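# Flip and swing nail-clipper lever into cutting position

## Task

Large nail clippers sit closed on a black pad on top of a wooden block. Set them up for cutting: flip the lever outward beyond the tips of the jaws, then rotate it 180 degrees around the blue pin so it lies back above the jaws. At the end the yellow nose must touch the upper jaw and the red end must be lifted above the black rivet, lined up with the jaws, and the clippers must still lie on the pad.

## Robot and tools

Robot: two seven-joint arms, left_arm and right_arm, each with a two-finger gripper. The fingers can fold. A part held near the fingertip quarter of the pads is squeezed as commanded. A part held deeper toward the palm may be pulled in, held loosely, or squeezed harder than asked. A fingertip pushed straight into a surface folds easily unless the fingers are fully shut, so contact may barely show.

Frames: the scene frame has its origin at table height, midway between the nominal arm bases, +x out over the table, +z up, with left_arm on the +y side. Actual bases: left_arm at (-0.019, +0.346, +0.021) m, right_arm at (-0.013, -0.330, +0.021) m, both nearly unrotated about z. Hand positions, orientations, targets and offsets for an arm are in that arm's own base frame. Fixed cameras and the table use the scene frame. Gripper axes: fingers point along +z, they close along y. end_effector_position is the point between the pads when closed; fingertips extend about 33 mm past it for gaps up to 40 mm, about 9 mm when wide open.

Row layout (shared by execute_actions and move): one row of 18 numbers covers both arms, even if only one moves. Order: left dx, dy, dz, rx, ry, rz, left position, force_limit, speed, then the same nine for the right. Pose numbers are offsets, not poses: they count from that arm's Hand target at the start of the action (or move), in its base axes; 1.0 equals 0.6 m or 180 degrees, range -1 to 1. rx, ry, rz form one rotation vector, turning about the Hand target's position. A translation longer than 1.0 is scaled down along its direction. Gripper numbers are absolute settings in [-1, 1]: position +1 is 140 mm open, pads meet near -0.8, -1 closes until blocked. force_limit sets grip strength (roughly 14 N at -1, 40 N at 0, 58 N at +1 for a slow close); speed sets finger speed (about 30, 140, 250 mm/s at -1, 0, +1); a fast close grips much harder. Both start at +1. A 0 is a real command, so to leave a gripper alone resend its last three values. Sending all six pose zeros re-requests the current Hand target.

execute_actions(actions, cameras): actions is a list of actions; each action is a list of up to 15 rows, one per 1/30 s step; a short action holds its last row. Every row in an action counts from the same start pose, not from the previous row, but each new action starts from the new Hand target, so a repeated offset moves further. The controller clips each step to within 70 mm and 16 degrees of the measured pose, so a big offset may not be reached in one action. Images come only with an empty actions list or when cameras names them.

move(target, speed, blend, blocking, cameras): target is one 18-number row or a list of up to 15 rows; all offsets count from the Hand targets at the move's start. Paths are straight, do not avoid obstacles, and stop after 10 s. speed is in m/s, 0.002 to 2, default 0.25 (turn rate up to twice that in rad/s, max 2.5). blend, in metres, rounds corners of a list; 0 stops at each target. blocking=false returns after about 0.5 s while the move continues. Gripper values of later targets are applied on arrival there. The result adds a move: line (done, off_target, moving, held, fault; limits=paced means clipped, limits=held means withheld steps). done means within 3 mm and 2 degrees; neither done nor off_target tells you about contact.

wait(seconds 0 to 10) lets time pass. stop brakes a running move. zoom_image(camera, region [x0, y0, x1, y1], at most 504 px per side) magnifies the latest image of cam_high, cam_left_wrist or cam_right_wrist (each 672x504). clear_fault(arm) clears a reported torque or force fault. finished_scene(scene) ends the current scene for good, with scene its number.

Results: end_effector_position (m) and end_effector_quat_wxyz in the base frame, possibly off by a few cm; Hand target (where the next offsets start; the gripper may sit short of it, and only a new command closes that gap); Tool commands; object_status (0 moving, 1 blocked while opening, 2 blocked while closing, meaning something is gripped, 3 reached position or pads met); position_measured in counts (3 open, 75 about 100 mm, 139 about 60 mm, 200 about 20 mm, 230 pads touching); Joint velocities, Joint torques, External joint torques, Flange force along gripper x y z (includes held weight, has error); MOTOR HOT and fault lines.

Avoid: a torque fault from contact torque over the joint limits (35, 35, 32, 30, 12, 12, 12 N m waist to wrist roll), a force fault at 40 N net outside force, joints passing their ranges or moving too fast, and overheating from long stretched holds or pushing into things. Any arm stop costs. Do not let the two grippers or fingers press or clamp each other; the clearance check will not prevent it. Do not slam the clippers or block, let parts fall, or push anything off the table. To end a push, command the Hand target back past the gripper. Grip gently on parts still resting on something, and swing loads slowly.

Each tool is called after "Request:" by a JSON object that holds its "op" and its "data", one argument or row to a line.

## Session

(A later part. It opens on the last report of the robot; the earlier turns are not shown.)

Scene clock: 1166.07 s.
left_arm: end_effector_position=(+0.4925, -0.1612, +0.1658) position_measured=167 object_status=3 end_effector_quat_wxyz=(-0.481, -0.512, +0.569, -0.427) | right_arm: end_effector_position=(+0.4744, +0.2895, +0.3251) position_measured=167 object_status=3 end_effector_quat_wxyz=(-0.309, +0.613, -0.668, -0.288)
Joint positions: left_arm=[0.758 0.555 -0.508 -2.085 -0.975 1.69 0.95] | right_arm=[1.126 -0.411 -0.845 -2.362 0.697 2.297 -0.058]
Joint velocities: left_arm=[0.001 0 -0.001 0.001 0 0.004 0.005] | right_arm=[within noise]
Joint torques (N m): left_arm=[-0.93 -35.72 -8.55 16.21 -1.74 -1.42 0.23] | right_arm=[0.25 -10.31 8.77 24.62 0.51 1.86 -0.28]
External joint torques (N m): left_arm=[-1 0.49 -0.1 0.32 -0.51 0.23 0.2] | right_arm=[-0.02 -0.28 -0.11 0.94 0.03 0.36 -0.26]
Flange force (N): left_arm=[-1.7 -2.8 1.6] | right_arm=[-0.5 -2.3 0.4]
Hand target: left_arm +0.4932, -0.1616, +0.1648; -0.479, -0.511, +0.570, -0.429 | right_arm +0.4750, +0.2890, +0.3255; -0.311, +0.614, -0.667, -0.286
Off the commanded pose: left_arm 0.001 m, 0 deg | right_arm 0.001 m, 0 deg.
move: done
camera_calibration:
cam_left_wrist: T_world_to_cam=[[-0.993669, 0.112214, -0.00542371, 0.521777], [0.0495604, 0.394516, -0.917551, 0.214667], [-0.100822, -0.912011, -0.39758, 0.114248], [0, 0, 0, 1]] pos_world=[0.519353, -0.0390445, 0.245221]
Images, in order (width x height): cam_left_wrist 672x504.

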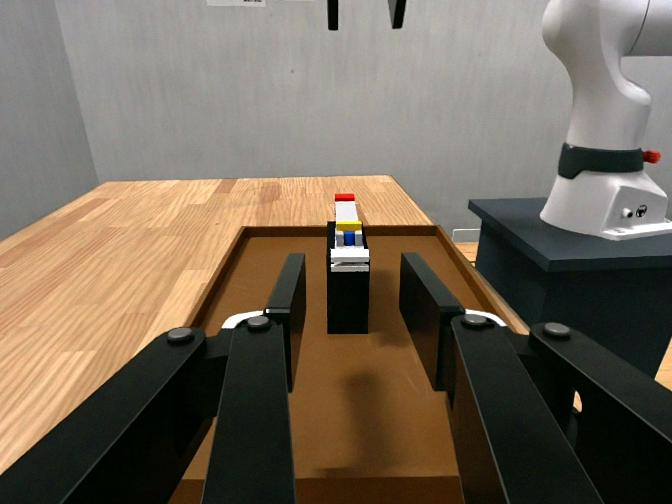

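Request:
{"op": "move", "data": {
  "target": [-0.0007, -0.0272, -0.0073, 0, 0, 0, -0.3, -1, 0, 0, 0, 0, 0, 0, 0, -0.3, -1, 0],
  "speed": 0.05,
  "cameras": ["cam_left_wrist", "cam_right_wrist"]
}}

Request:
{"op": "zoom_image", "data": {
  "camera": "cam_left_wrist",
  "region": [240, 190, 450, 350]
}}

Request:
{"op": "zoom_image", "data": {
  "camera": "cam_right_wrist",
  "region": [240, 80, 400, 240]
}}

Scene clock: 1211.73 s.
left_arm: end_effector_position=(+0.4927, -0.1769, +0.1615) position_measured=167 object_status=3 end_effector_quat_wxyz=(-0.480, -0.512, +0.570, -0.428) | right_arm: end_effector_position=(+0.4744, +0.2895, +0.3251) position_measured=167 object_status=3 end_effector_quat_wxyz=(-0.309, +0.613, -0.668, -0.288)
Joint positions: left_arm=[0.74 0.558 -0.52 -2.1 -0.997 1.72 0.958] | right_arm=[1.126 -0.411 -0.845 -2.362 0.697 2.297 -0.058]
Joint velocities: left_arm=[0.001 0.002 0 0.001 0 0.003 0.002] | right_arm=[within noise]
Joint torques (N m): left_arm=[-1.15 -35.45 -8.75 15.64 -1.66 -1.32 0.24] | right_arm=[0.24 -10.3 8.78 24.62 0.51 1.86 -0.29]
External joint torques (N m): left_arm=[-1.4 0.42 -0.27 -0.07 -0.47 0.32 0.21] | right_arm=[0.12 -0.27 0.06 0.89 0.03 0.33 -0.27]
Flange force (N): left_arm=[-1.4 -1.8 2.9] | right_arm=[-0.7 -2.1 0.5]
Hand target: left_arm +0.4928, -0.1779, +0.1604; -0.479, -0.511, +0.570, -0.429 | right_arm +0.4750, +0.2890, +0.3255; -0.311, +0.614, -0.667, -0.286
Off the commanded pose: left_arm 0.001 m, 0 deg | right_arm 0.001 m, 0 deg.
move: done
camera_calibration:
cam_left_wrist: T_world_to_cam=[[-0.993762, 0.1113, -0.00701144, 0.523905], [0.0506881, 0.394788, -0.917373, 0.216438], [-0.0993353, -0.912006, -0.397967, 0.0974957], [0, 0, 0, 1]] pos_world=[0.519351, -0.054841, 0.241028]
cam_right_wrist: T_world_to_cam=[[-0.99849, 0.0454647, -0.0308247, 0.473916], [-0.0089463, 0.419076, 0.907907, -0.39566], [0.0541956, 0.906812, -0.418036, -0.0124504], [0, 0, 0, 1]] pos_world=[0.470336, 0.155555, 0.368626]
Images, in order (width x height): cam_left_wrist 672x504, cam_right_wrist 672x504.

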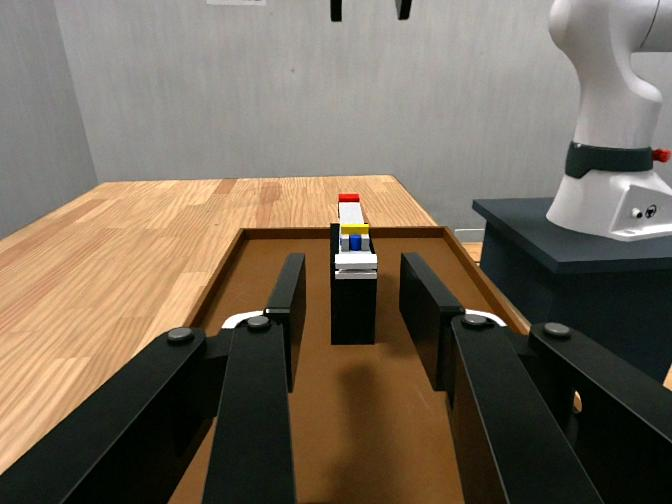

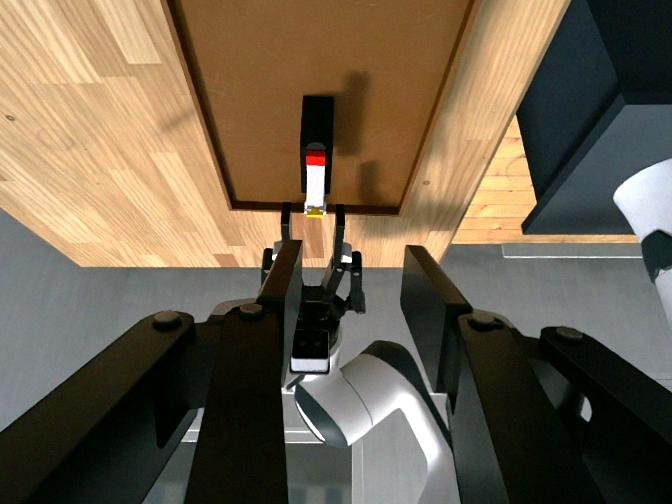

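Scaled by 2.400 from the camera's 672x504 image, which has a finer 960x720 frame.

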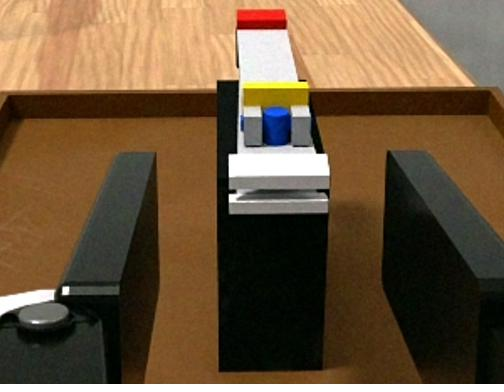

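Scaled by 3.150 from the camera's 672x504 image, which has a finer 960x720 frame.

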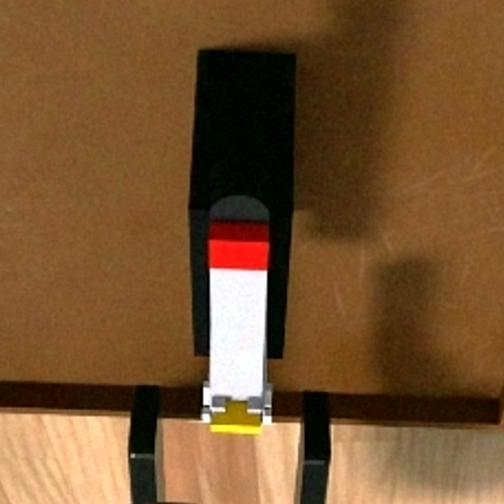

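Request:
{"op": "move", "data": {
  "target": [-0.0022, 0.0002, 0, 0, 0, 0, -0.3, -1, 0, 0, 0, 0, 0, 0, 0, -0.3, -1, 0],
  "speed": 0.05,
  "cameras": []
}}

Request:
{"op": "move", "data": {
  "target": [0, 0, 0, 0, 0, 0, -0.55, -1, -1, 0, 0, 0, 0, 0, 0, -0.3, -1, 0],
  "speed": 0.05,
  "cameras": ["cam_left_wrist", "cam_right_wrist"]
}}

Request:
{"op": "zoom_image", "data": {
  "camera": "cam_left_wrist",
  "region": [280, 190, 430, 350]
}}

Request:
{"op": "zoom_image", "data": {
  "camera": "cam_right_wrist",
  "region": [270, 130, 370, 240]
}}

Scene clock: 1235.50 s.
left_arm: end_effector_position=(+0.4910, -0.1777, +0.1606) position_measured=167 object_status=3 end_effector_quat_wxyz=(-0.481, -0.512, +0.569, -0.428) | right_arm: end_effector_position=(+0.4744, +0.2895, +0.3251) position_measured=167 object_status=3 end_effector_quat_wxyz=(-0.309, +0.613, -0.668, -0.288)
Joint positions: left_arm=[0.74 0.558 -0.52 -2.104 -0.997 1.72 0.961] | right_arm=[1.126 -0.411 -0.845 -2.362 0.697 2.297 -0.058]
Joint torques (N m): left_arm=[-0.88 -36.01 -8.74 15.49 -1.67 -1.41 0.23] | right_arm=[0.24 -10.32 8.82 24.6 0.49 1.85 -0.29]
External joint torques (N m): left_arm=[-1.07 -0.21 -0.22 -0.15 -0.49 0.23 0.2] | right_arm=[0.02 -0.31 -0.02 0.87 0.02 0.33 -0.27]
Flange force (N): left_arm=[0.4 0.2 2.6] | right_arm=[-0.5 -1.9 0.3]
Hand target: left_arm +0.4915, -0.1778, +0.1604; -0.479, -0.511, +0.570, -0.429 | right_arm +0.4750, +0.2890, +0.3255; -0.311, +0.614, -0.667, -0.286
Off the commanded pose: left_arm 0.001 m, 0 deg | right_arm 0.001 m, 0 deg.
move: done
No camera images: "cameras" was empty.

Scene clock: 1236.40 s.
left_arm: end_effector_position=(+0.4910, -0.1777, +0.1606) position_measured=199 object_status=0 end_effector_quat_wxyz=(-0.481, -0.511, +0.569, -0.428) | right_arm: end_effector_position=(+0.4744, +0.2895, +0.3251) position_measured=167 object_status=3 end_effector_quat_wxyz=(-0.309, +0.613, -0.668, -0.288)
Joint positions: left_arm=[0.74 0.558 -0.52 -2.104 -0.997 1.72 0.961] | right_arm=[1.126 -0.411 -0.845 -2.362 0.697 2.297 -0.058]
Joint torques (N m): left_arm=[-0.96 -36.02 -8.74 15.57 -1.67 -1.42 0.26] | right_arm=[0.27 -10.28 8.78 24.64 0.51 1.87 -0.31]
External joint torques (N m): left_arm=[-1.15 -0.2 -0.21 -0.05 -0.49 0.24 0.23] | right_arm=[0.21 -0.23 0.12 0.92 0.03 0.33 -0.29]
Flange force (N): left_arm=[0.2 -0.2 2.6] | right_arm=[-0.8 -2.3 0.8]
Hand target: left_arm +0.4915, -0.1778, +0.1604; -0.479, -0.511, +0.570, -0.429 | right_arm +0.4750, +0.2890, +0.3255; -0.311, +0.614, -0.667, -0.286
Off the commanded pose: left_arm 0.000 m, 0 deg | right_arm 0.001 m, 0 deg.
move: done
camera_calibration:
cam_left_wrist: T_world_to_cam=[[-0.993673, 0.112131, -0.00633163, 0.522312], [0.0502671, 0.393624, -0.917896, 0.216018], [-0.100432, -0.912407, -0.39677, 0.0966174], [0, 0, 0, 1]] pos_world=[0.517852, -0.0554427, 0.239924]
cam_right_wrist: T_world_to_cam=[[-0.99849, 0.0454647, -0.0308247, 0.473916], [-0.0089463, 0.419076, 0.907907, -0.39566], [0.0541956, 0.906812, -0.418036, -0.0124504], [0, 0, 0, 1]] pos_world=[0.470336, 0.155555, 0.368626]
Images, in order (width x height): cam_left_wrist 672x504, cam_right_wrist 672x504.

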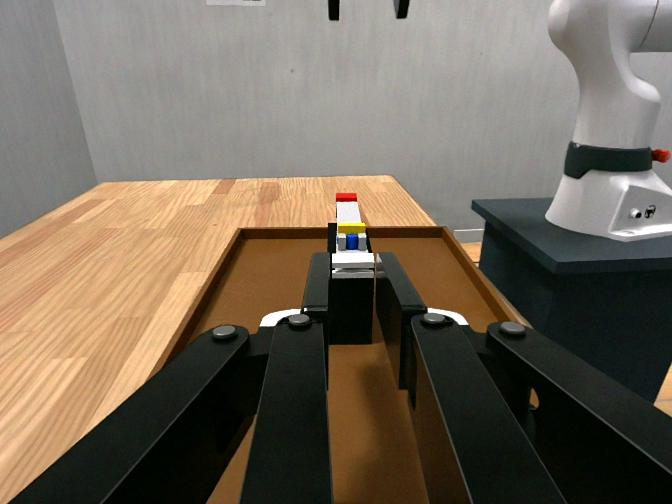

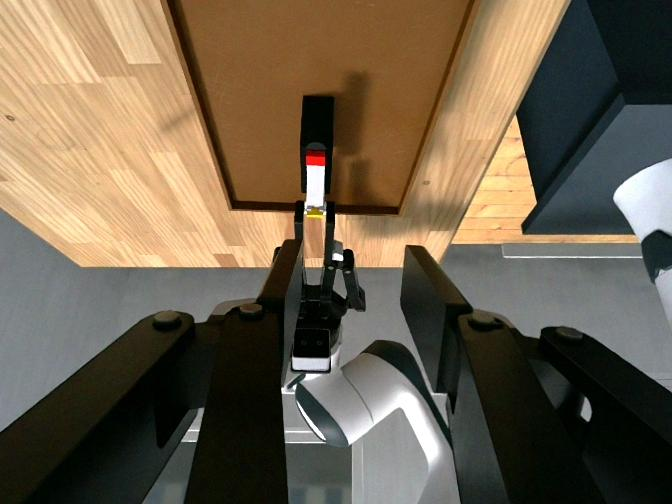

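Scaled by 3.150 from the camera's 672x504 image, which has a finer 960x720 frame.

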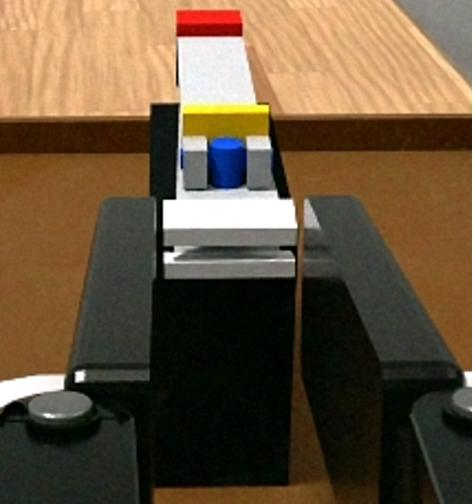

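Scaled by 4.582 from the camera's 672x504 image, which has a finer 960x720 frame.

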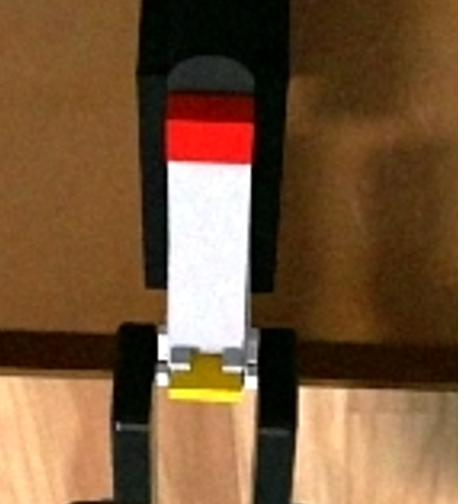

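Request:
{"op": "move", "data": {
  "target": [0, 0, 0, 0, 0, 0, -1, -1, -1, 0, 0, 0, 0, 0, 0, -0.3, -1, 0],
  "speed": 0.05,
  "cameras": ["cam_left_wrist", "cam_right_wrist"]
}}

Request:
{"op": "zoom_image", "data": {
  "camera": "cam_left_wrist",
  "region": [280, 190, 430, 350]
}}

Request:
{"op": "zoom_image", "data": {
  "camera": "cam_right_wrist",
  "region": [270, 130, 370, 240]
}}

Scene clock: 1243.67 s.
left_arm: end_effector_position=(+0.4910, -0.1777, +0.1606) position_measured=230 object_status=3 end_effector_quat_wxyz=(-0.481, -0.511, +0.569, -0.428) | right_arm: end_effector_position=(+0.4744, +0.2895, +0.3251) position_measured=167 object_status=3 end_effector_quat_wxyz=(-0.309, +0.613, -0.668, -0.288)
Joint positions: left_arm=[0.74 0.558 -0.52 -2.104 -0.997 1.72 0.961] | right_arm=[1.126 -0.411 -0.845 -2.362 0.697 2.297 -0.058]
Joint torques (N m): left_arm=[-0.86 -36.02 -8.71 15.55 -1.66 -1.43 0.2] | right_arm=[0.25 -10.31 8.83 24.64 0.51 1.86 -0.28]
External joint torques (N m): left_arm=[-1.05 -0.23 -0.18 -0.11 -0.48 0.22 0.17] | right_arm=[0.02 -0.29 -0.02 0.93 0.04 0.35 -0.25]
Flange force (N): left_arm=[0.4 0.1 2.4] | right_arm=[-0.6 -2.1 0.3]
Hand target: left_arm +0.4915, -0.1778, +0.1604; -0.479, -0.511, +0.570, -0.429 | right_arm +0.4750, +0.2890, +0.3255; -0.311, +0.614, -0.667, -0.286
Off the commanded pose: left_arm 0.000 m, 0 deg | right_arm 0.001 m, 0 deg.
move: done
camera_calibration:
cam_left_wrist: T_world_to_cam=[[-0.993673, 0.112135, -0.00634253, 0.522314], [0.0502789, 0.393623, -0.917896, 0.216012], [-0.100432, -0.912407, -0.39677, 0.0966175], [0, 0, 0, 1]] pos_world=[0.517852, -0.0554428, 0.239924]
cam_right_wrist: T_world_to_cam=[[-0.99849, 0.0454647, -0.0308247, 0.473916], [-0.0089463, 0.419076, 0.907907, -0.39566], [0.0541956, 0.906812, -0.418036, -0.0124504], [0, 0, 0, 1]] pos_world=[0.470336, 0.155555, 0.368626]
Images, in order (width x height): cam_left_wrist 672x504, cam_right_wrist 672x504.

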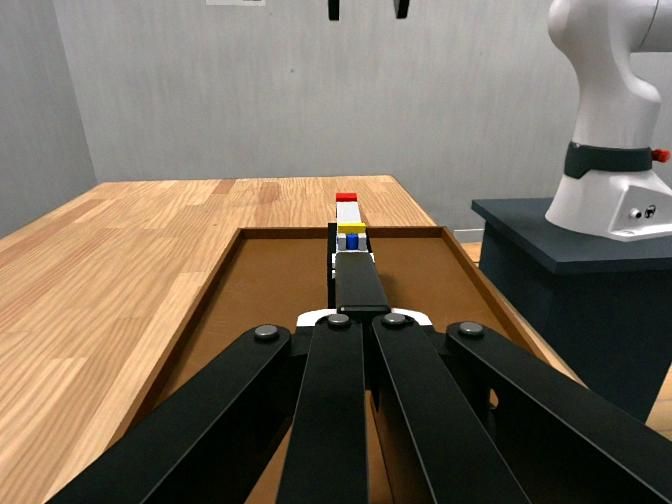

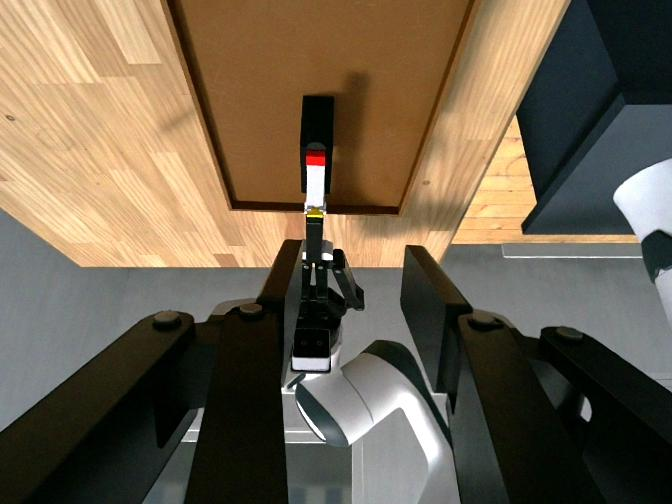

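Scaled by 3.150 from the camera's 672x504 image, which has a finer 960x720 frame.

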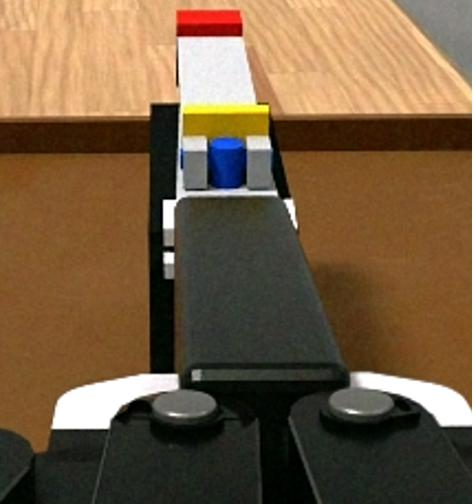

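Scaled by 4.582 from the camera's 672x504 image, which has a finer 960x720 frame.

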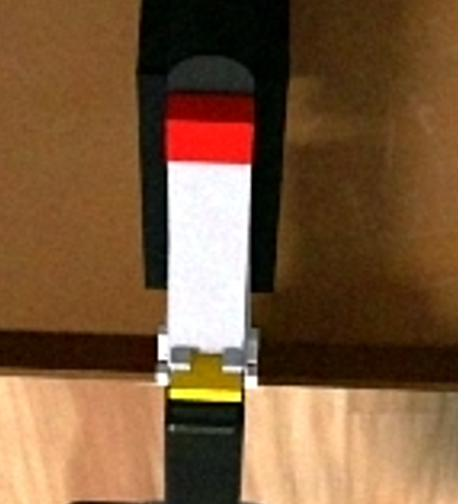

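Request:
{"op": "move", "data": {
  "target": [
    [0, 0, 0, 0, 0, 0, -0.4, -1, 0, 0, 0, 0, 0, 0, 0, -0.3, -1, 0],
    [-0.0018, -0.0163, -0.0053, 0, 0, 0, -0.4, -1, 0, 0, 0, 0, 0, 0, 0, -0.3, -1, 0]
  ],
  "speed": 0.05,
  "cameras": ["cam_left_wrist", "cam_right_wrist"]
}}

Request:
{"op": "zoom_image", "data": {
  "camera": "cam_left_wrist",
  "region": [280, 190, 430, 350]
}}

Request:
{"op": "zoom_image", "data": {
  "camera": "cam_right_wrist",
  "region": [270, 130, 370, 240]
}}

Scene clock: 1279.83 s.
left_arm: end_effector_position=(+0.4903, -0.1865, +0.1582) position_measured=179 object_status=3 end_effector_quat_wxyz=(-0.480, -0.512, +0.569, -0.428) | right_arm: end_effector_position=(+0.4744, +0.2895, +0.3251) position_measured=167 object_status=3 end_effector_quat_wxyz=(-0.309, +0.613, -0.668, -0.288)
Joint positions: left_arm=[0.73 0.558 -0.527 -2.115 -1.01 1.738 0.967] | right_arm=[1.126 -0.411 -0.845 -2.362 0.697 2.297 -0.058]
Joint velocities: left_arm=[-0.001 0.001 0 0 0 0.004 0.003] | right_arm=[within noise]
Joint torques (N m): left_arm=[-1.17 -35.32 -8.89 15.46 -1.61 -1.37 0.22] | right_arm=[0.2 -10.34 8.81 24.59 0.52 1.86 -0.32]
External joint torques (N m): left_arm=[-1.36 0.25 -0.3 -0.04 -0.47 0.28 0.19] | right_arm=[0.14 -0.26 0.12 0.83 0.04 0.32 -0.3]
Flange force (N): left_arm=[-1.0 -1.4 2.8] | right_arm=[-0.6 -1.8 0.6]
Hand target: left_arm +0.4904, -0.1875, +0.1572; -0.479, -0.511, +0.570, -0.429 | right_arm +0.4750, +0.2890, +0.3255; -0.311, +0.614, -0.667, -0.286
Off the commanded pose: left_arm 0.001 m, 0 deg | right_arm 0.001 m, 0 deg.
move: done
camera_calibration:
cam_left_wrist: T_world_to_cam=[[-0.993793, 0.111045, -0.00671392, 0.522483], [0.0502851, 0.394551, -0.917497, 0.217412], [-0.0992346, -0.912139, -0.397686, 0.0871135], [0, 0, 0, 1]] pos_world=[0.516951, -0.0643395, 0.237627]
cam_right_wrist: T_world_to_cam=[[-0.99849, 0.0454647, -0.0308247, 0.473916], [-0.0089463, 0.419076, 0.907907, -0.39566], [0.0541956, 0.906812, -0.418036, -0.0124504], [0, 0, 0, 1]] pos_world=[0.470336, 0.155555, 0.368626]
Images, in order (width x height): cam_left_wrist 672x504, cam_right_wrist 672x504.

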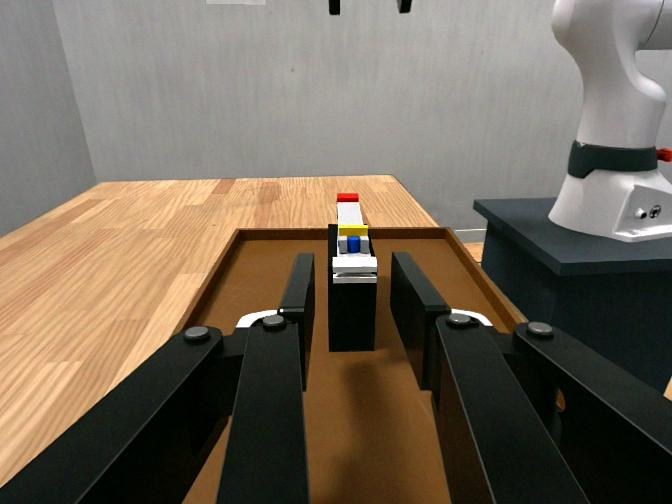

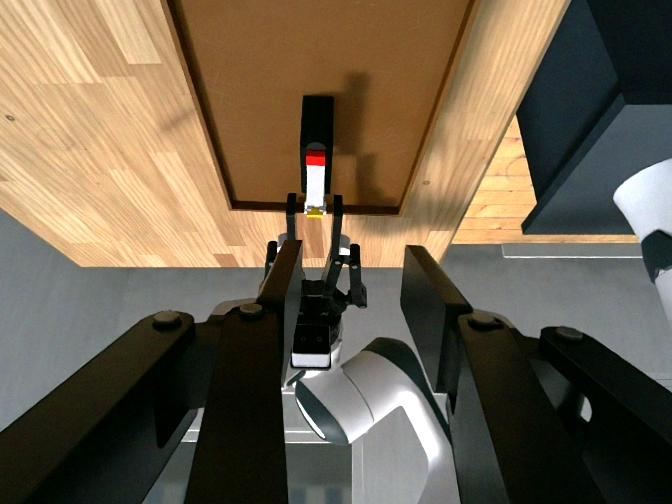

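Scaled by 3.150 from the camera's 672x504 image, which has a finer 960x720 frame.

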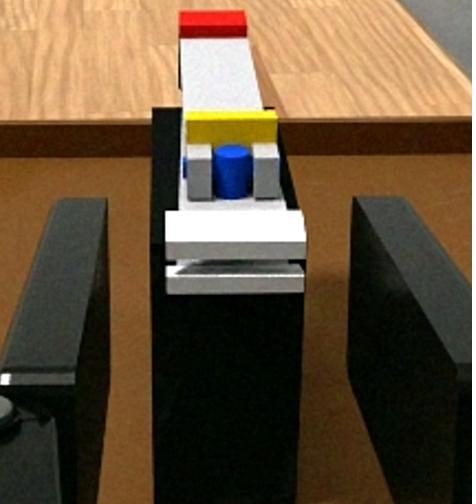

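Scaled by 4.582 from the camera's 672x504 image, which has a finer 960x720 frame.

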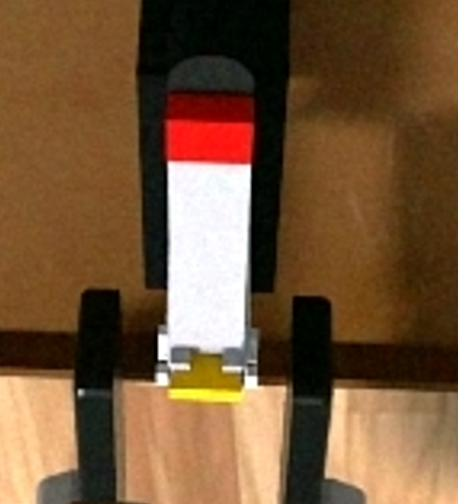

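Request:
{"op": "move", "data": {
  "target": [-0.0028, -0.0128, -0.0078, 0, 0, 0, -0.4, -1, 0, 0, 0, 0, 0, 0, 0, -0.3, -1, 0],
  "speed": 0.04,
  "cameras": ["cam_left_wrist", "cam_right_wrist"]
}}

Request:
{"op": "zoom_image", "data": {
  "camera": "cam_left_wrist",
  "region": [280, 190, 430, 350]
}}

Request:
{"op": "zoom_image", "data": {
  "camera": "cam_right_wrist",
  "region": [270, 130, 370, 240]
}}

Scene clock: 1336.07 s.
left_arm: end_effector_position=(+0.4887, -0.1940, +0.1536) position_measured=179 object_status=3 end_effector_quat_wxyz=(-0.480, -0.512, +0.569, -0.428) | right_arm: end_effector_position=(+0.4744, +0.2895, +0.3251) position_measured=167 object_status=3 end_effector_quat_wxyz=(-0.309, +0.613, -0.668, -0.288)
Joint positions: left_arm=[0.721 0.563 -0.531 -2.124 -1.019 1.755 0.976] | right_arm=[1.126 -0.411 -0.845 -2.362 0.697 2.297 -0.058]
Joint velocities: left_arm=[0 0 0 0.001 0.001 0.004 0.004] | right_arm=[within noise]
Joint torques (N m): left_arm=[-1.27 -35.03 -9.15 15.31 -1.65 -1.43 0.24] | right_arm=[0.24 -10.31 8.81 24.6 0.51 1.86 -0.31]
External joint torques (N m): left_arm=[-1.5 0.28 -0.5 0.08 -0.53 0.23 0.21] | right_arm=[0.08 -0.25 0.03 0.86 0.03 0.33 -0.29]
Flange force (N): left_arm=[-1.0 -1.9 3.1] | right_arm=[-0.5 -2.0 0.5]
Hand target: left_arm +0.4887, -0.1952, +0.1525; -0.479, -0.511, +0.570, -0.429 | right_arm +0.4750, +0.2890, +0.3255; -0.311, +0.614, -0.667, -0.286
Off the commanded pose: left_arm 0.002 m, 0 deg | right_arm 0.001 m, 0 deg.
move: done
camera_calibration:
cam_left_wrist: T_world_to_cam=[[-0.993823, 0.110783, -0.00657929, 0.521671], [0.0500903, 0.394875, -0.917369, 0.216364], [-0.0990306, -0.912031, -0.397985, 0.0781658], [0, 0, 0, 1]] pos_world=[0.515352, -0.0719389, 0.233026]
cam_right_wrist: T_world_to_cam=[[-0.99849, 0.0454647, -0.0308247, 0.473916], [-0.0089463, 0.419076, 0.907907, -0.39566], [0.0541956, 0.906812, -0.418036, -0.0124504], [0, 0, 0, 1]] pos_world=[0.470336, 0.155555, 0.368626]
Images, in order (width x height): cam_left_wrist 672x504, cam_right_wrist 672x504.

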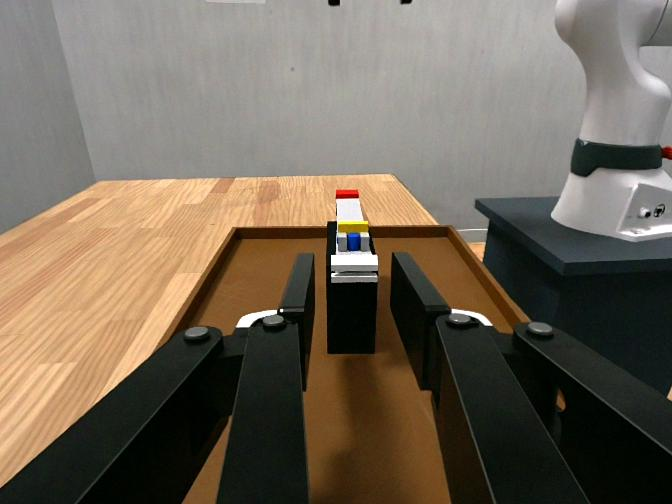

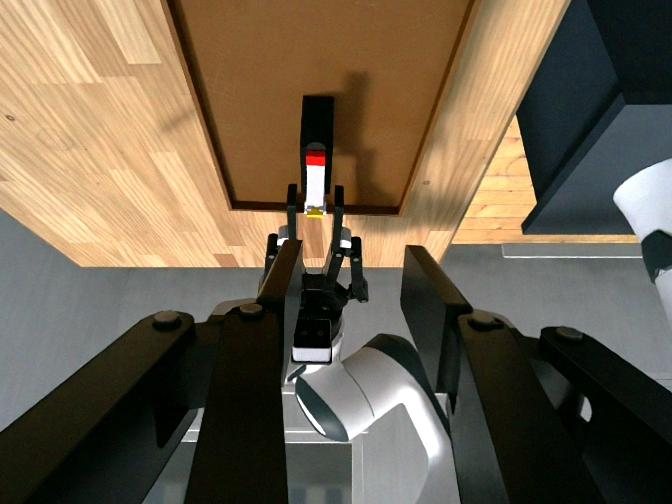

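Scaled by 3.150 from the camera's 672x504 image, which has a finer 960x720 frame.

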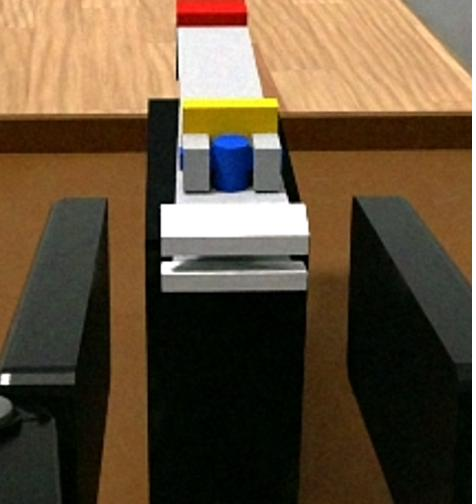

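Scaled by 4.582 from the camera's 672x504 image, which has a finer 960x720 frame.

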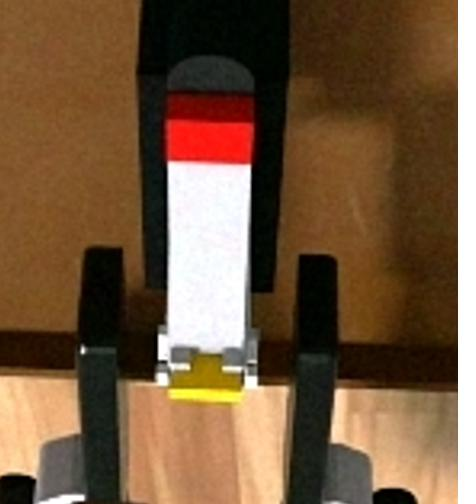

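Request:
{"op": "move", "data": {
  "target": [0, 0, 0, 0, 0, 0, -1, -1, -1, 0, 0, 0, 0, 0, 0, -0.3, -1, 0],
  "speed": 0.05,
  "cameras": ["cam_left_wrist", "cam_right_wrist"]
}}

Request:
{"op": "zoom_image", "data": {
  "camera": "cam_left_wrist",
  "region": [280, 190, 430, 350]
}}

Request:
{"op": "zoom_image", "data": {
  "camera": "cam_right_wrist",
  "region": [270, 130, 370, 240]
}}

Scene clock: 1367.30 s.
left_arm: end_effector_position=(+0.4889, -0.1940, +0.1534) position_measured=202 object_status=2 end_effector_quat_wxyz=(-0.480, -0.512, +0.570, -0.428) | right_arm: end_effector_position=(+0.4744, +0.2895, +0.3251) position_measured=167 object_status=3 end_effector_quat_wxyz=(-0.309, +0.613, -0.668, -0.288)
Joint positions: left_arm=[0.721 0.563 -0.531 -2.124 -1.019 1.756 0.977] | right_arm=[1.126 -0.411 -0.845 -2.362 0.697 2.297 -0.058]
Joint torques (N m): left_arm=[-1.24 -34.97 -9.19 15.26 -1.59 -1.38 0.2] | right_arm=[0.23 -10.33 8.78 24.63 0.52 1.86 -0.31]
External joint torques (N m): left_arm=[-1.37 0.36 -0.44 0.02 -0.47 0.3 0.17] | right_arm=[0.13 -0.23 0.06 0.91 0.04 0.34 -0.29]
Flange force (N): left_arm=[-1.2 -1.9 3.0] | right_arm=[-0.6 -2.3 0.7]
Hand target: left_arm +0.4887, -0.1952, +0.1525; -0.479, -0.511, +0.570, -0.429 | right_arm +0.4750, +0.2890, +0.3255; -0.311, +0.614, -0.667, -0.286
Off the commanded pose: left_arm 0.002 m, 0 deg | right_arm 0.001 m, 0 deg.
move: done
camera_calibration:
cam_left_wrist: T_world_to_cam=[[-0.993844, 0.110497, -0.00808983, 0.522], [0.0514066, 0.395218, -0.917148, 0.215625], [-0.0981451, -0.911917, -0.398465, 0.0779239], [0, 0, 0, 1]] pos_world=[0.515349, -0.0718382, 0.233033]
cam_right_wrist: T_world_to_cam=[[-0.99849, 0.0454647, -0.0308247, 0.473916], [-0.0089463, 0.419076, 0.907907, -0.39566], [0.0541956, 0.906812, -0.418036, -0.0124504], [0, 0, 0, 1]] pos_world=[0.470336, 0.155555, 0.368626]
Images, in order (width x height): cam_left_wrist 672x504, cam_right_wrist 672x504.

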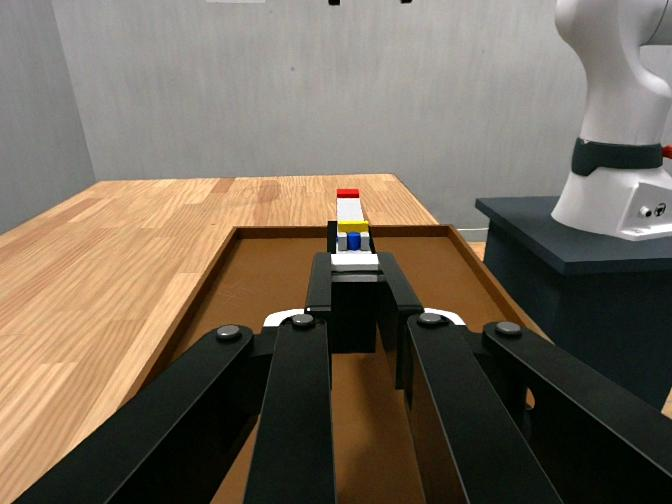

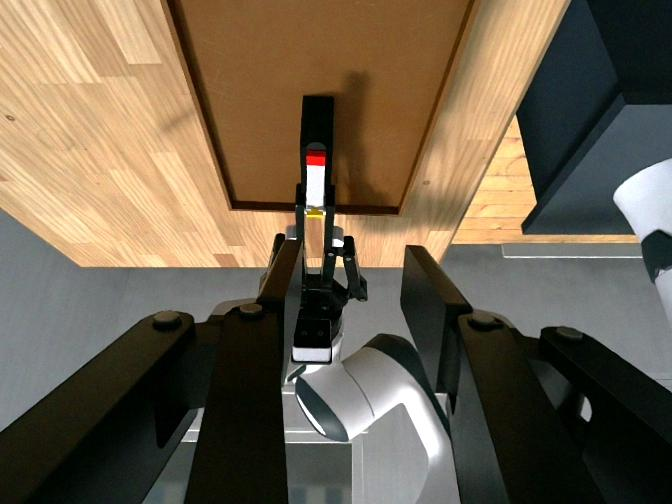

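Scaled by 3.150 from the camera's 672x504 image, which has a finer 960x720 frame.

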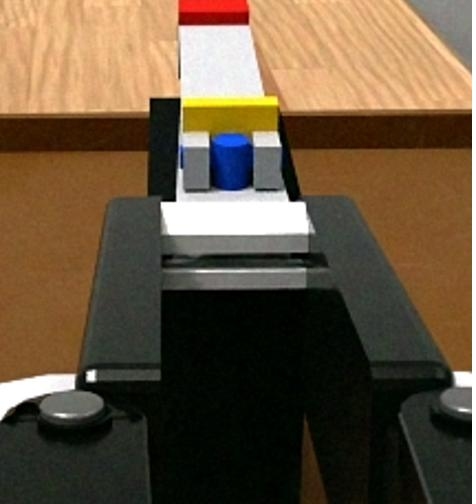

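Scaled by 4.582 from the camera's 672x504 image, which has a finer 960x720 frame.

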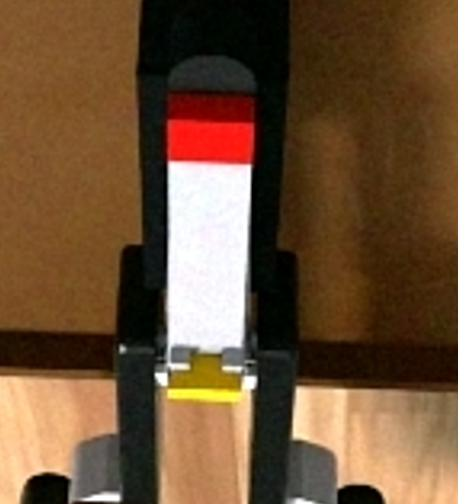

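Request:
{"op": "move", "data": {
  "target": [0, 0, 0, 0, 0, 0, -1, -1, -1, 0.0398, 0.0643, -0.1467, 0.0554, -0.0045, 0, -0.3, -1, 0],
  "speed": 0.12,
  "cameras": ["cam_left_wrist", "cam_right_wrist"]
}}

Request:
{"op": "zoom_image", "data": {
  "camera": "cam_right_wrist",
  "region": [250, 90, 430, 250]
}}

Request:
{"op": "zoom_image", "data": {
  "camera": "cam_left_wrist",
  "region": [270, 100, 430, 260]
}}

Scene clock: 1487.90 s.
left_arm: end_effector_position=(+0.4889, -0.1940, +0.1534) position_measured=202 object_status=2 end_effector_quat_wxyz=(-0.480, -0.512, +0.570, -0.428) | right_arm: end_effector_position=(+0.4977, +0.3283, +0.2369) position_measured=167 object_status=3 end_effector_quat_wxyz=(-0.365, +0.586, -0.639, -0.340)
Joint positions: left_arm=[0.721 0.563 -0.531 -2.124 -1.019 1.756 0.977] | right_arm=[1.543 -0.003 -1.336 -2.34 1.342 2.125 -0.619]
Joint velocities: left_arm=[within noise] | right_arm=[0 -0.001 0 0.001 0.002 0 -0.006]
Joint torques (N m): left_arm=[-1.14 -34.99 -9.15 15.29 -1.61 -1.39 0.25] | right_arm=[-0.26 -7.16 -0.85 23.93 1.23 -0.2 -0.32]
External joint torques (N m): left_arm=[-1.21 0.34 -0.34 0.06 -0.49 0.29 0.22] | right_arm=[-0.34 0.82 -1.02 1.32 0.55 -0.2 -0.3]
Flange force (N): left_arm=[-1.2 -1.7 2.7] | right_arm=[0.0 0.0 0.0]
Hand target: left_arm +0.4887, -0.1952, +0.1525; -0.479, -0.511, +0.570, -0.429 | right_arm +0.4988, +0.3276, +0.2375; -0.367, +0.587, -0.637, -0.339
Off the commanded pose: left_arm 0.002 m, 0 deg | right_arm 0.002 m, 0 deg.
move: done
camera_calibration:
cam_left_wrist: T_world_to_cam=[[-0.993844, 0.110497, -0.00808983, 0.522], [0.0514066, 0.395218, -0.917148, 0.215625], [-0.0981451, -0.911917, -0.398465, 0.0779239], [0, 0, 0, 1]] pos_world=[0.515349, -0.0718382, 0.233033]
cam_right_wrist: T_world_to_cam=[[-0.998011, 0.0513723, -0.0365292, 0.49184], [-0.0221331, 0.257021, 0.966152, -0.285598], [0.0590223, 0.965039, -0.255373, -0.14594], [0, 0, 0, 1]] pos_world=[0.493154, 0.188976, 0.256629]
Images, in order (width x height): cam_left_wrist 672x504, cam_right_wrist 672x504.

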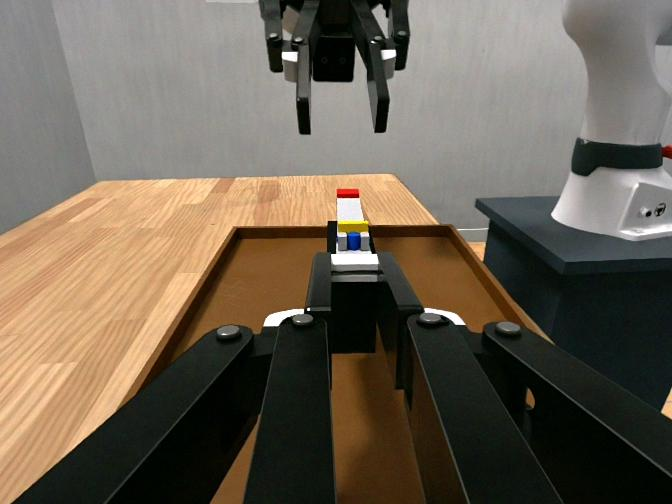

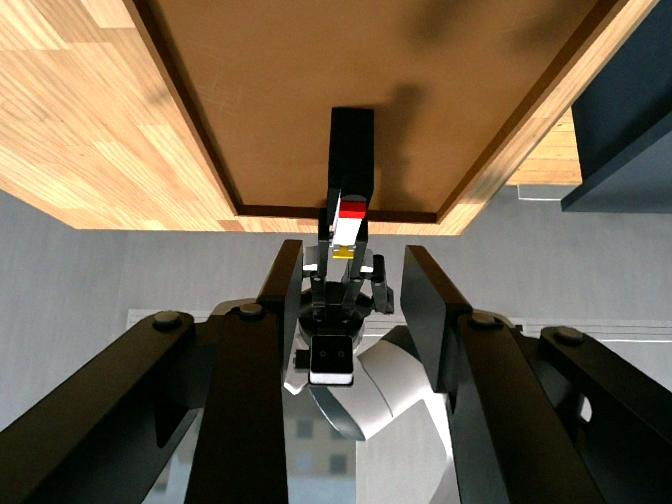

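Scaled by 2.800 from the camera's 672x504 image, which has a finer 960x720 frame.

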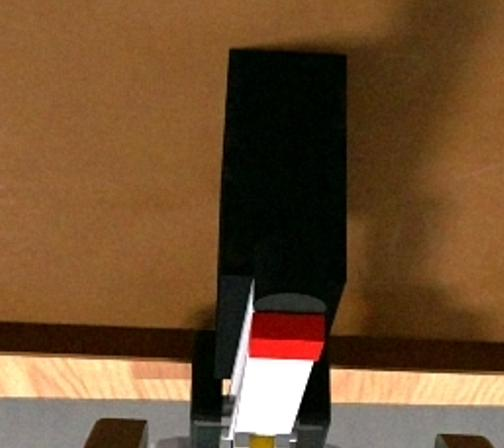

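Scaled by 3.150 from the camera's 672x504 image, which has a finer 960x720 frame.

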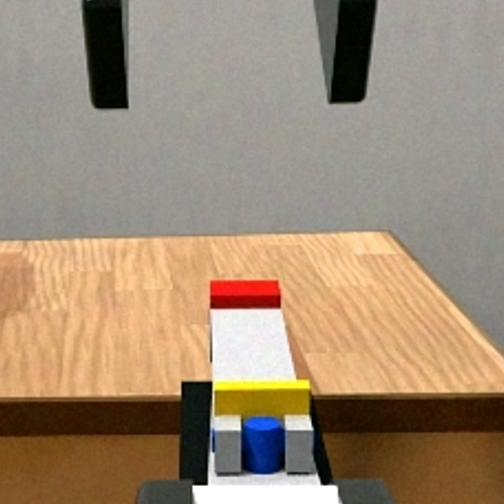

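Request:
{"op": "zoom_image", "data": {
  "camera": "cam_right_wrist",
  "region": [310, 180, 390, 270]
}}

Scaled by 5.600 from the camera's 672x504 image, which has a finer 960x720 frame.

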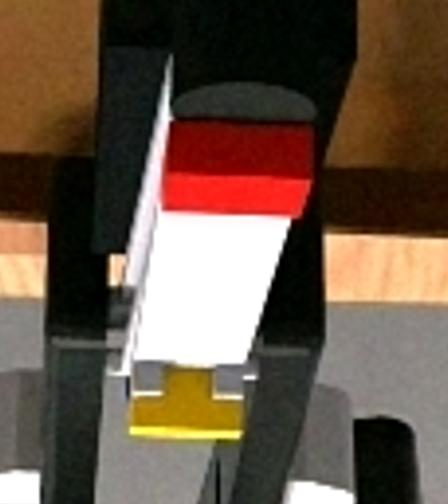

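Request:
{"op": "move", "data": {
  "target": [0, 0, 0, 0, 0, 0, -1, -1, -1, 0.0015, 0.0507, -0.0397, 0, 0, -0.0067, -0.4, -1, 0],
  "speed": 0.08,
  "cameras": ["cam_left_wrist", "cam_right_wrist"]
}}

Request:
{"op": "zoom_image", "data": {
  "camera": "cam_right_wrist",
  "region": [280, 180, 430, 280]
}}

Request:
{"op": "zoom_image", "data": {
  "camera": "cam_left_wrist",
  "region": [270, 100, 430, 260]
}}

Scene clock: 1563.37 s.
left_arm: end_effector_position=(+0.4889, -0.1940, +0.1534) position_measured=202 object_status=2 end_effector_quat_wxyz=(-0.480, -0.512, +0.570, -0.428) | right_arm: end_effector_position=(+0.4996, +0.3571, +0.2132) position_measured=179 object_status=3 end_effector_quat_wxyz=(+0.369, -0.578, +0.646, +0.336)
Joint positions: left_arm=[0.721 0.563 -0.531 -2.124 -1.019 1.756 0.977] | right_arm=[1.507 0.169 -1.263 -2.332 1.531 2.06 -0.674]
Joint velocities: left_arm=[within noise] | right_arm=[0 0 0.001 0 0.001 -0.001 -0.006]
Joint torques (N m): left_arm=[-1.18 -35 -9.18 15.27 -1.61 -1.41 0.19] | right_arm=[-0.28 -13.23 -5.12 23.11 1.37 -0.3 -0.31]
External joint torques (N m): left_arm=[-1.33 0.47 -0.42 -0.07 -0.48 0.26 0.16] | right_arm=[-0.3 0.58 -0.38 1.37 0.54 -0.21 -0.28]
Flange force (N): left_arm=[-1.3 -1.8 3.0] | right_arm=[0.0 0.0 0.0]
Hand target: left_arm +0.4887, -0.1952, +0.1525; -0.479, -0.511, +0.570, -0.429 | right_arm +0.4997, +0.3580, +0.2136; +0.371, -0.580, +0.643, +0.335
Off the commanded pose: left_arm 0.002 m, 0 deg | right_arm 0.001 m, 0 deg.
move: done
camera_calibration:
cam_left_wrist: T_world_to_cam=[[-0.993844, 0.110497, -0.00808983, 0.522], [0.0514066, 0.395218, -0.917148, 0.215625], [-0.0981451, -0.911917, -0.398465, 0.0779239], [0, 0, 0, 1]] pos_world=[0.515349, -0.0718382, 0.233033]
cam_right_wrist: T_world_to_cam=[[-0.996501, 0.0751331, -0.0366166, 0.482215], [-0.0160871, 0.257492, 0.966146, -0.273224], [0.0820181, 0.963355, -0.255383, -0.190705], [0, 0, 0, 1]] pos_world=[0.491773, 0.21784, 0.232929]
Images, in order (width x height): cam_left_wrist 672x504, cam_right_wrist 672x504.

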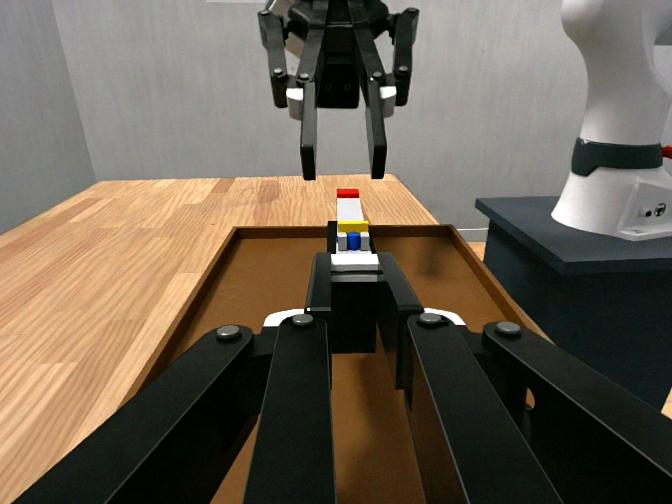

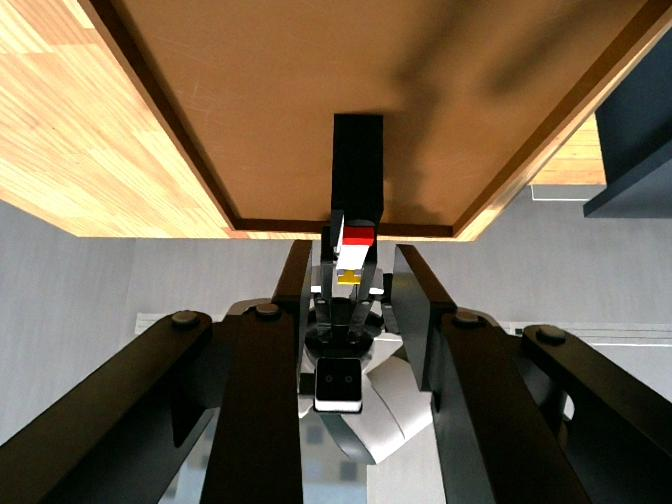

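Scaled by 3.360 from the camera's 672x504 image, which has a finer 960x720 frame.

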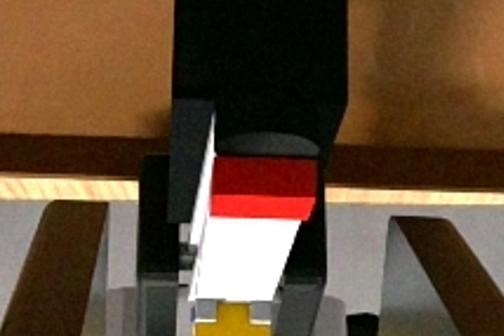

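Scaled by 3.150 from the camera's 672x504 image, which has a finer 960x720 frame.

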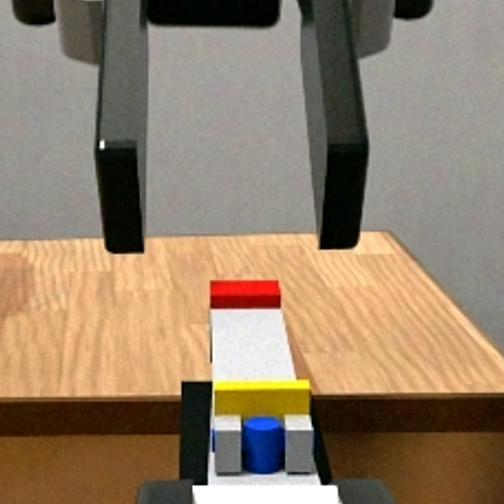

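Request:
{"op": "move", "data": {
  "target": [0, 0, 0, 0, 0, 0, -1, -1, -1, -0.0015, 0.0258, -0.0137, 0, 0, 0, -0.4, -1, 0],
  "speed": 0.05,
  "cameras": ["cam_left_wrist", "cam_right_wrist"]
}}

Request:
{"op": "zoom_image", "data": {
  "camera": "cam_right_wrist",
  "region": [290, 200, 420, 290]
}}

Request:
{"op": "zoom_image", "data": {
  "camera": "cam_left_wrist",
  "region": [290, 130, 410, 260]
}}

Scene clock: 1608.53 s.
left_arm: end_effector_position=(+0.4889, -0.1940, +0.1534) position_measured=202 object_status=2 end_effector_quat_wxyz=(-0.480, -0.512, +0.570, -0.428) | right_arm: end_effector_position=(+0.4987, +0.3725, +0.2049) position_measured=179 object_status=3 end_effector_quat_wxyz=(+0.369, -0.578, +0.646, +0.335)
Joint positions: left_arm=[0.721 0.563 -0.531 -2.124 -1.019 1.756 0.977] | right_arm=[1.494 0.219 -1.223 -2.322 1.587 2.048 -0.684]
Joint velocities: left_arm=[within noise] | right_arm=[-0.001 0.001 0 0 0.003 -0.003 -0.004]
Joint torques (N m): left_arm=[-1.2 -34.97 -9.19 15.31 -1.59 -1.41 0.2] | right_arm=[-0.26 -15.48 -6.53 22.71 1.44 -0.33 -0.39]
External joint torques (N m): left_arm=[-1.32 0.47 -0.42 0.04 -0.48 0.27 0.17] | right_arm=[-0.4 0.53 -0.57 1.29 0.59 -0.21 -0.37]
Flange force (N): left_arm=[-1.4 -2.1 2.8] | right_arm=[3.2 -8.7 4.8]
Hand target: left_arm +0.4887, -0.1952, +0.1525; -0.479, -0.511, +0.570, -0.429 | right_arm +0.4988, +0.3735, +0.2054; +0.371, -0.580, +0.643, +0.335
Off the commanded pose: left_arm 0.002 m, 0 deg | right_arm 0.001 m, 0 deg.
move: done
camera_calibration:
cam_left_wrist: T_world_to_cam=[[-0.993844, 0.110497, -0.00808983, 0.522], [0.0514066, 0.395218, -0.917148, 0.215625], [-0.0981451, -0.911917, -0.398465, 0.0779239], [0, 0, 0, 1]] pos_world=[0.515349, -0.0718382, 0.233033]
cam_right_wrist: T_world_to_cam=[[-0.996515, 0.0746829, -0.0371396, 0.480081], [-0.0166803, 0.25784, 0.966044, -0.269071], [0.0817231, 0.963297, -0.255696, -0.207428], [0, 0, 0, 1]] pos_world=[0.490872, 0.233338, 0.224726]
Images, in order (width x height): cam_left_wrist 672x504, cam_right_wrist 672x504.

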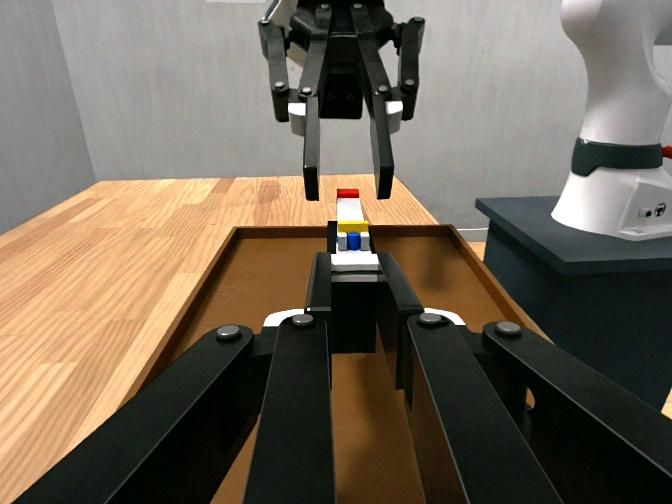

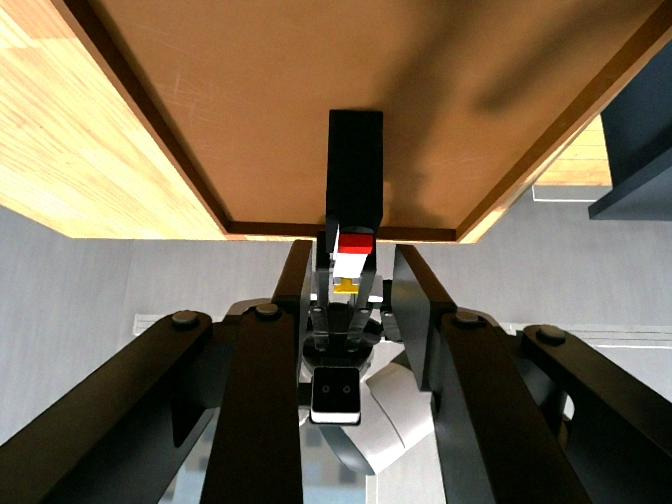

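Scaled by 3.877 from the camera's 672x504 image, which has a finer 960x720 frame.

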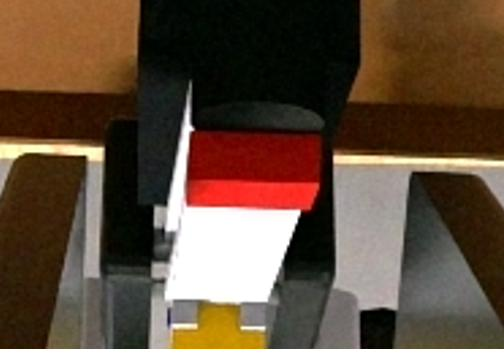

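Scaled by 3.877 from the camera's 672x504 image, which has a finer 960x720 frame.

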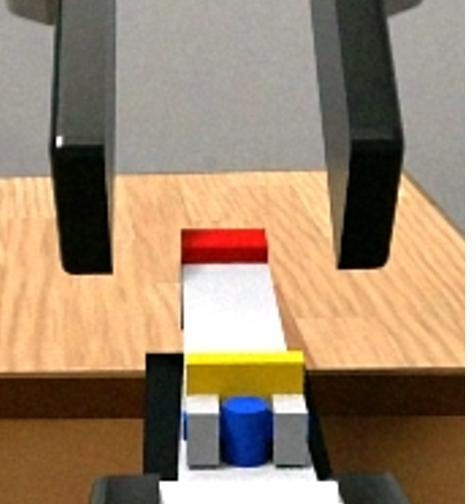

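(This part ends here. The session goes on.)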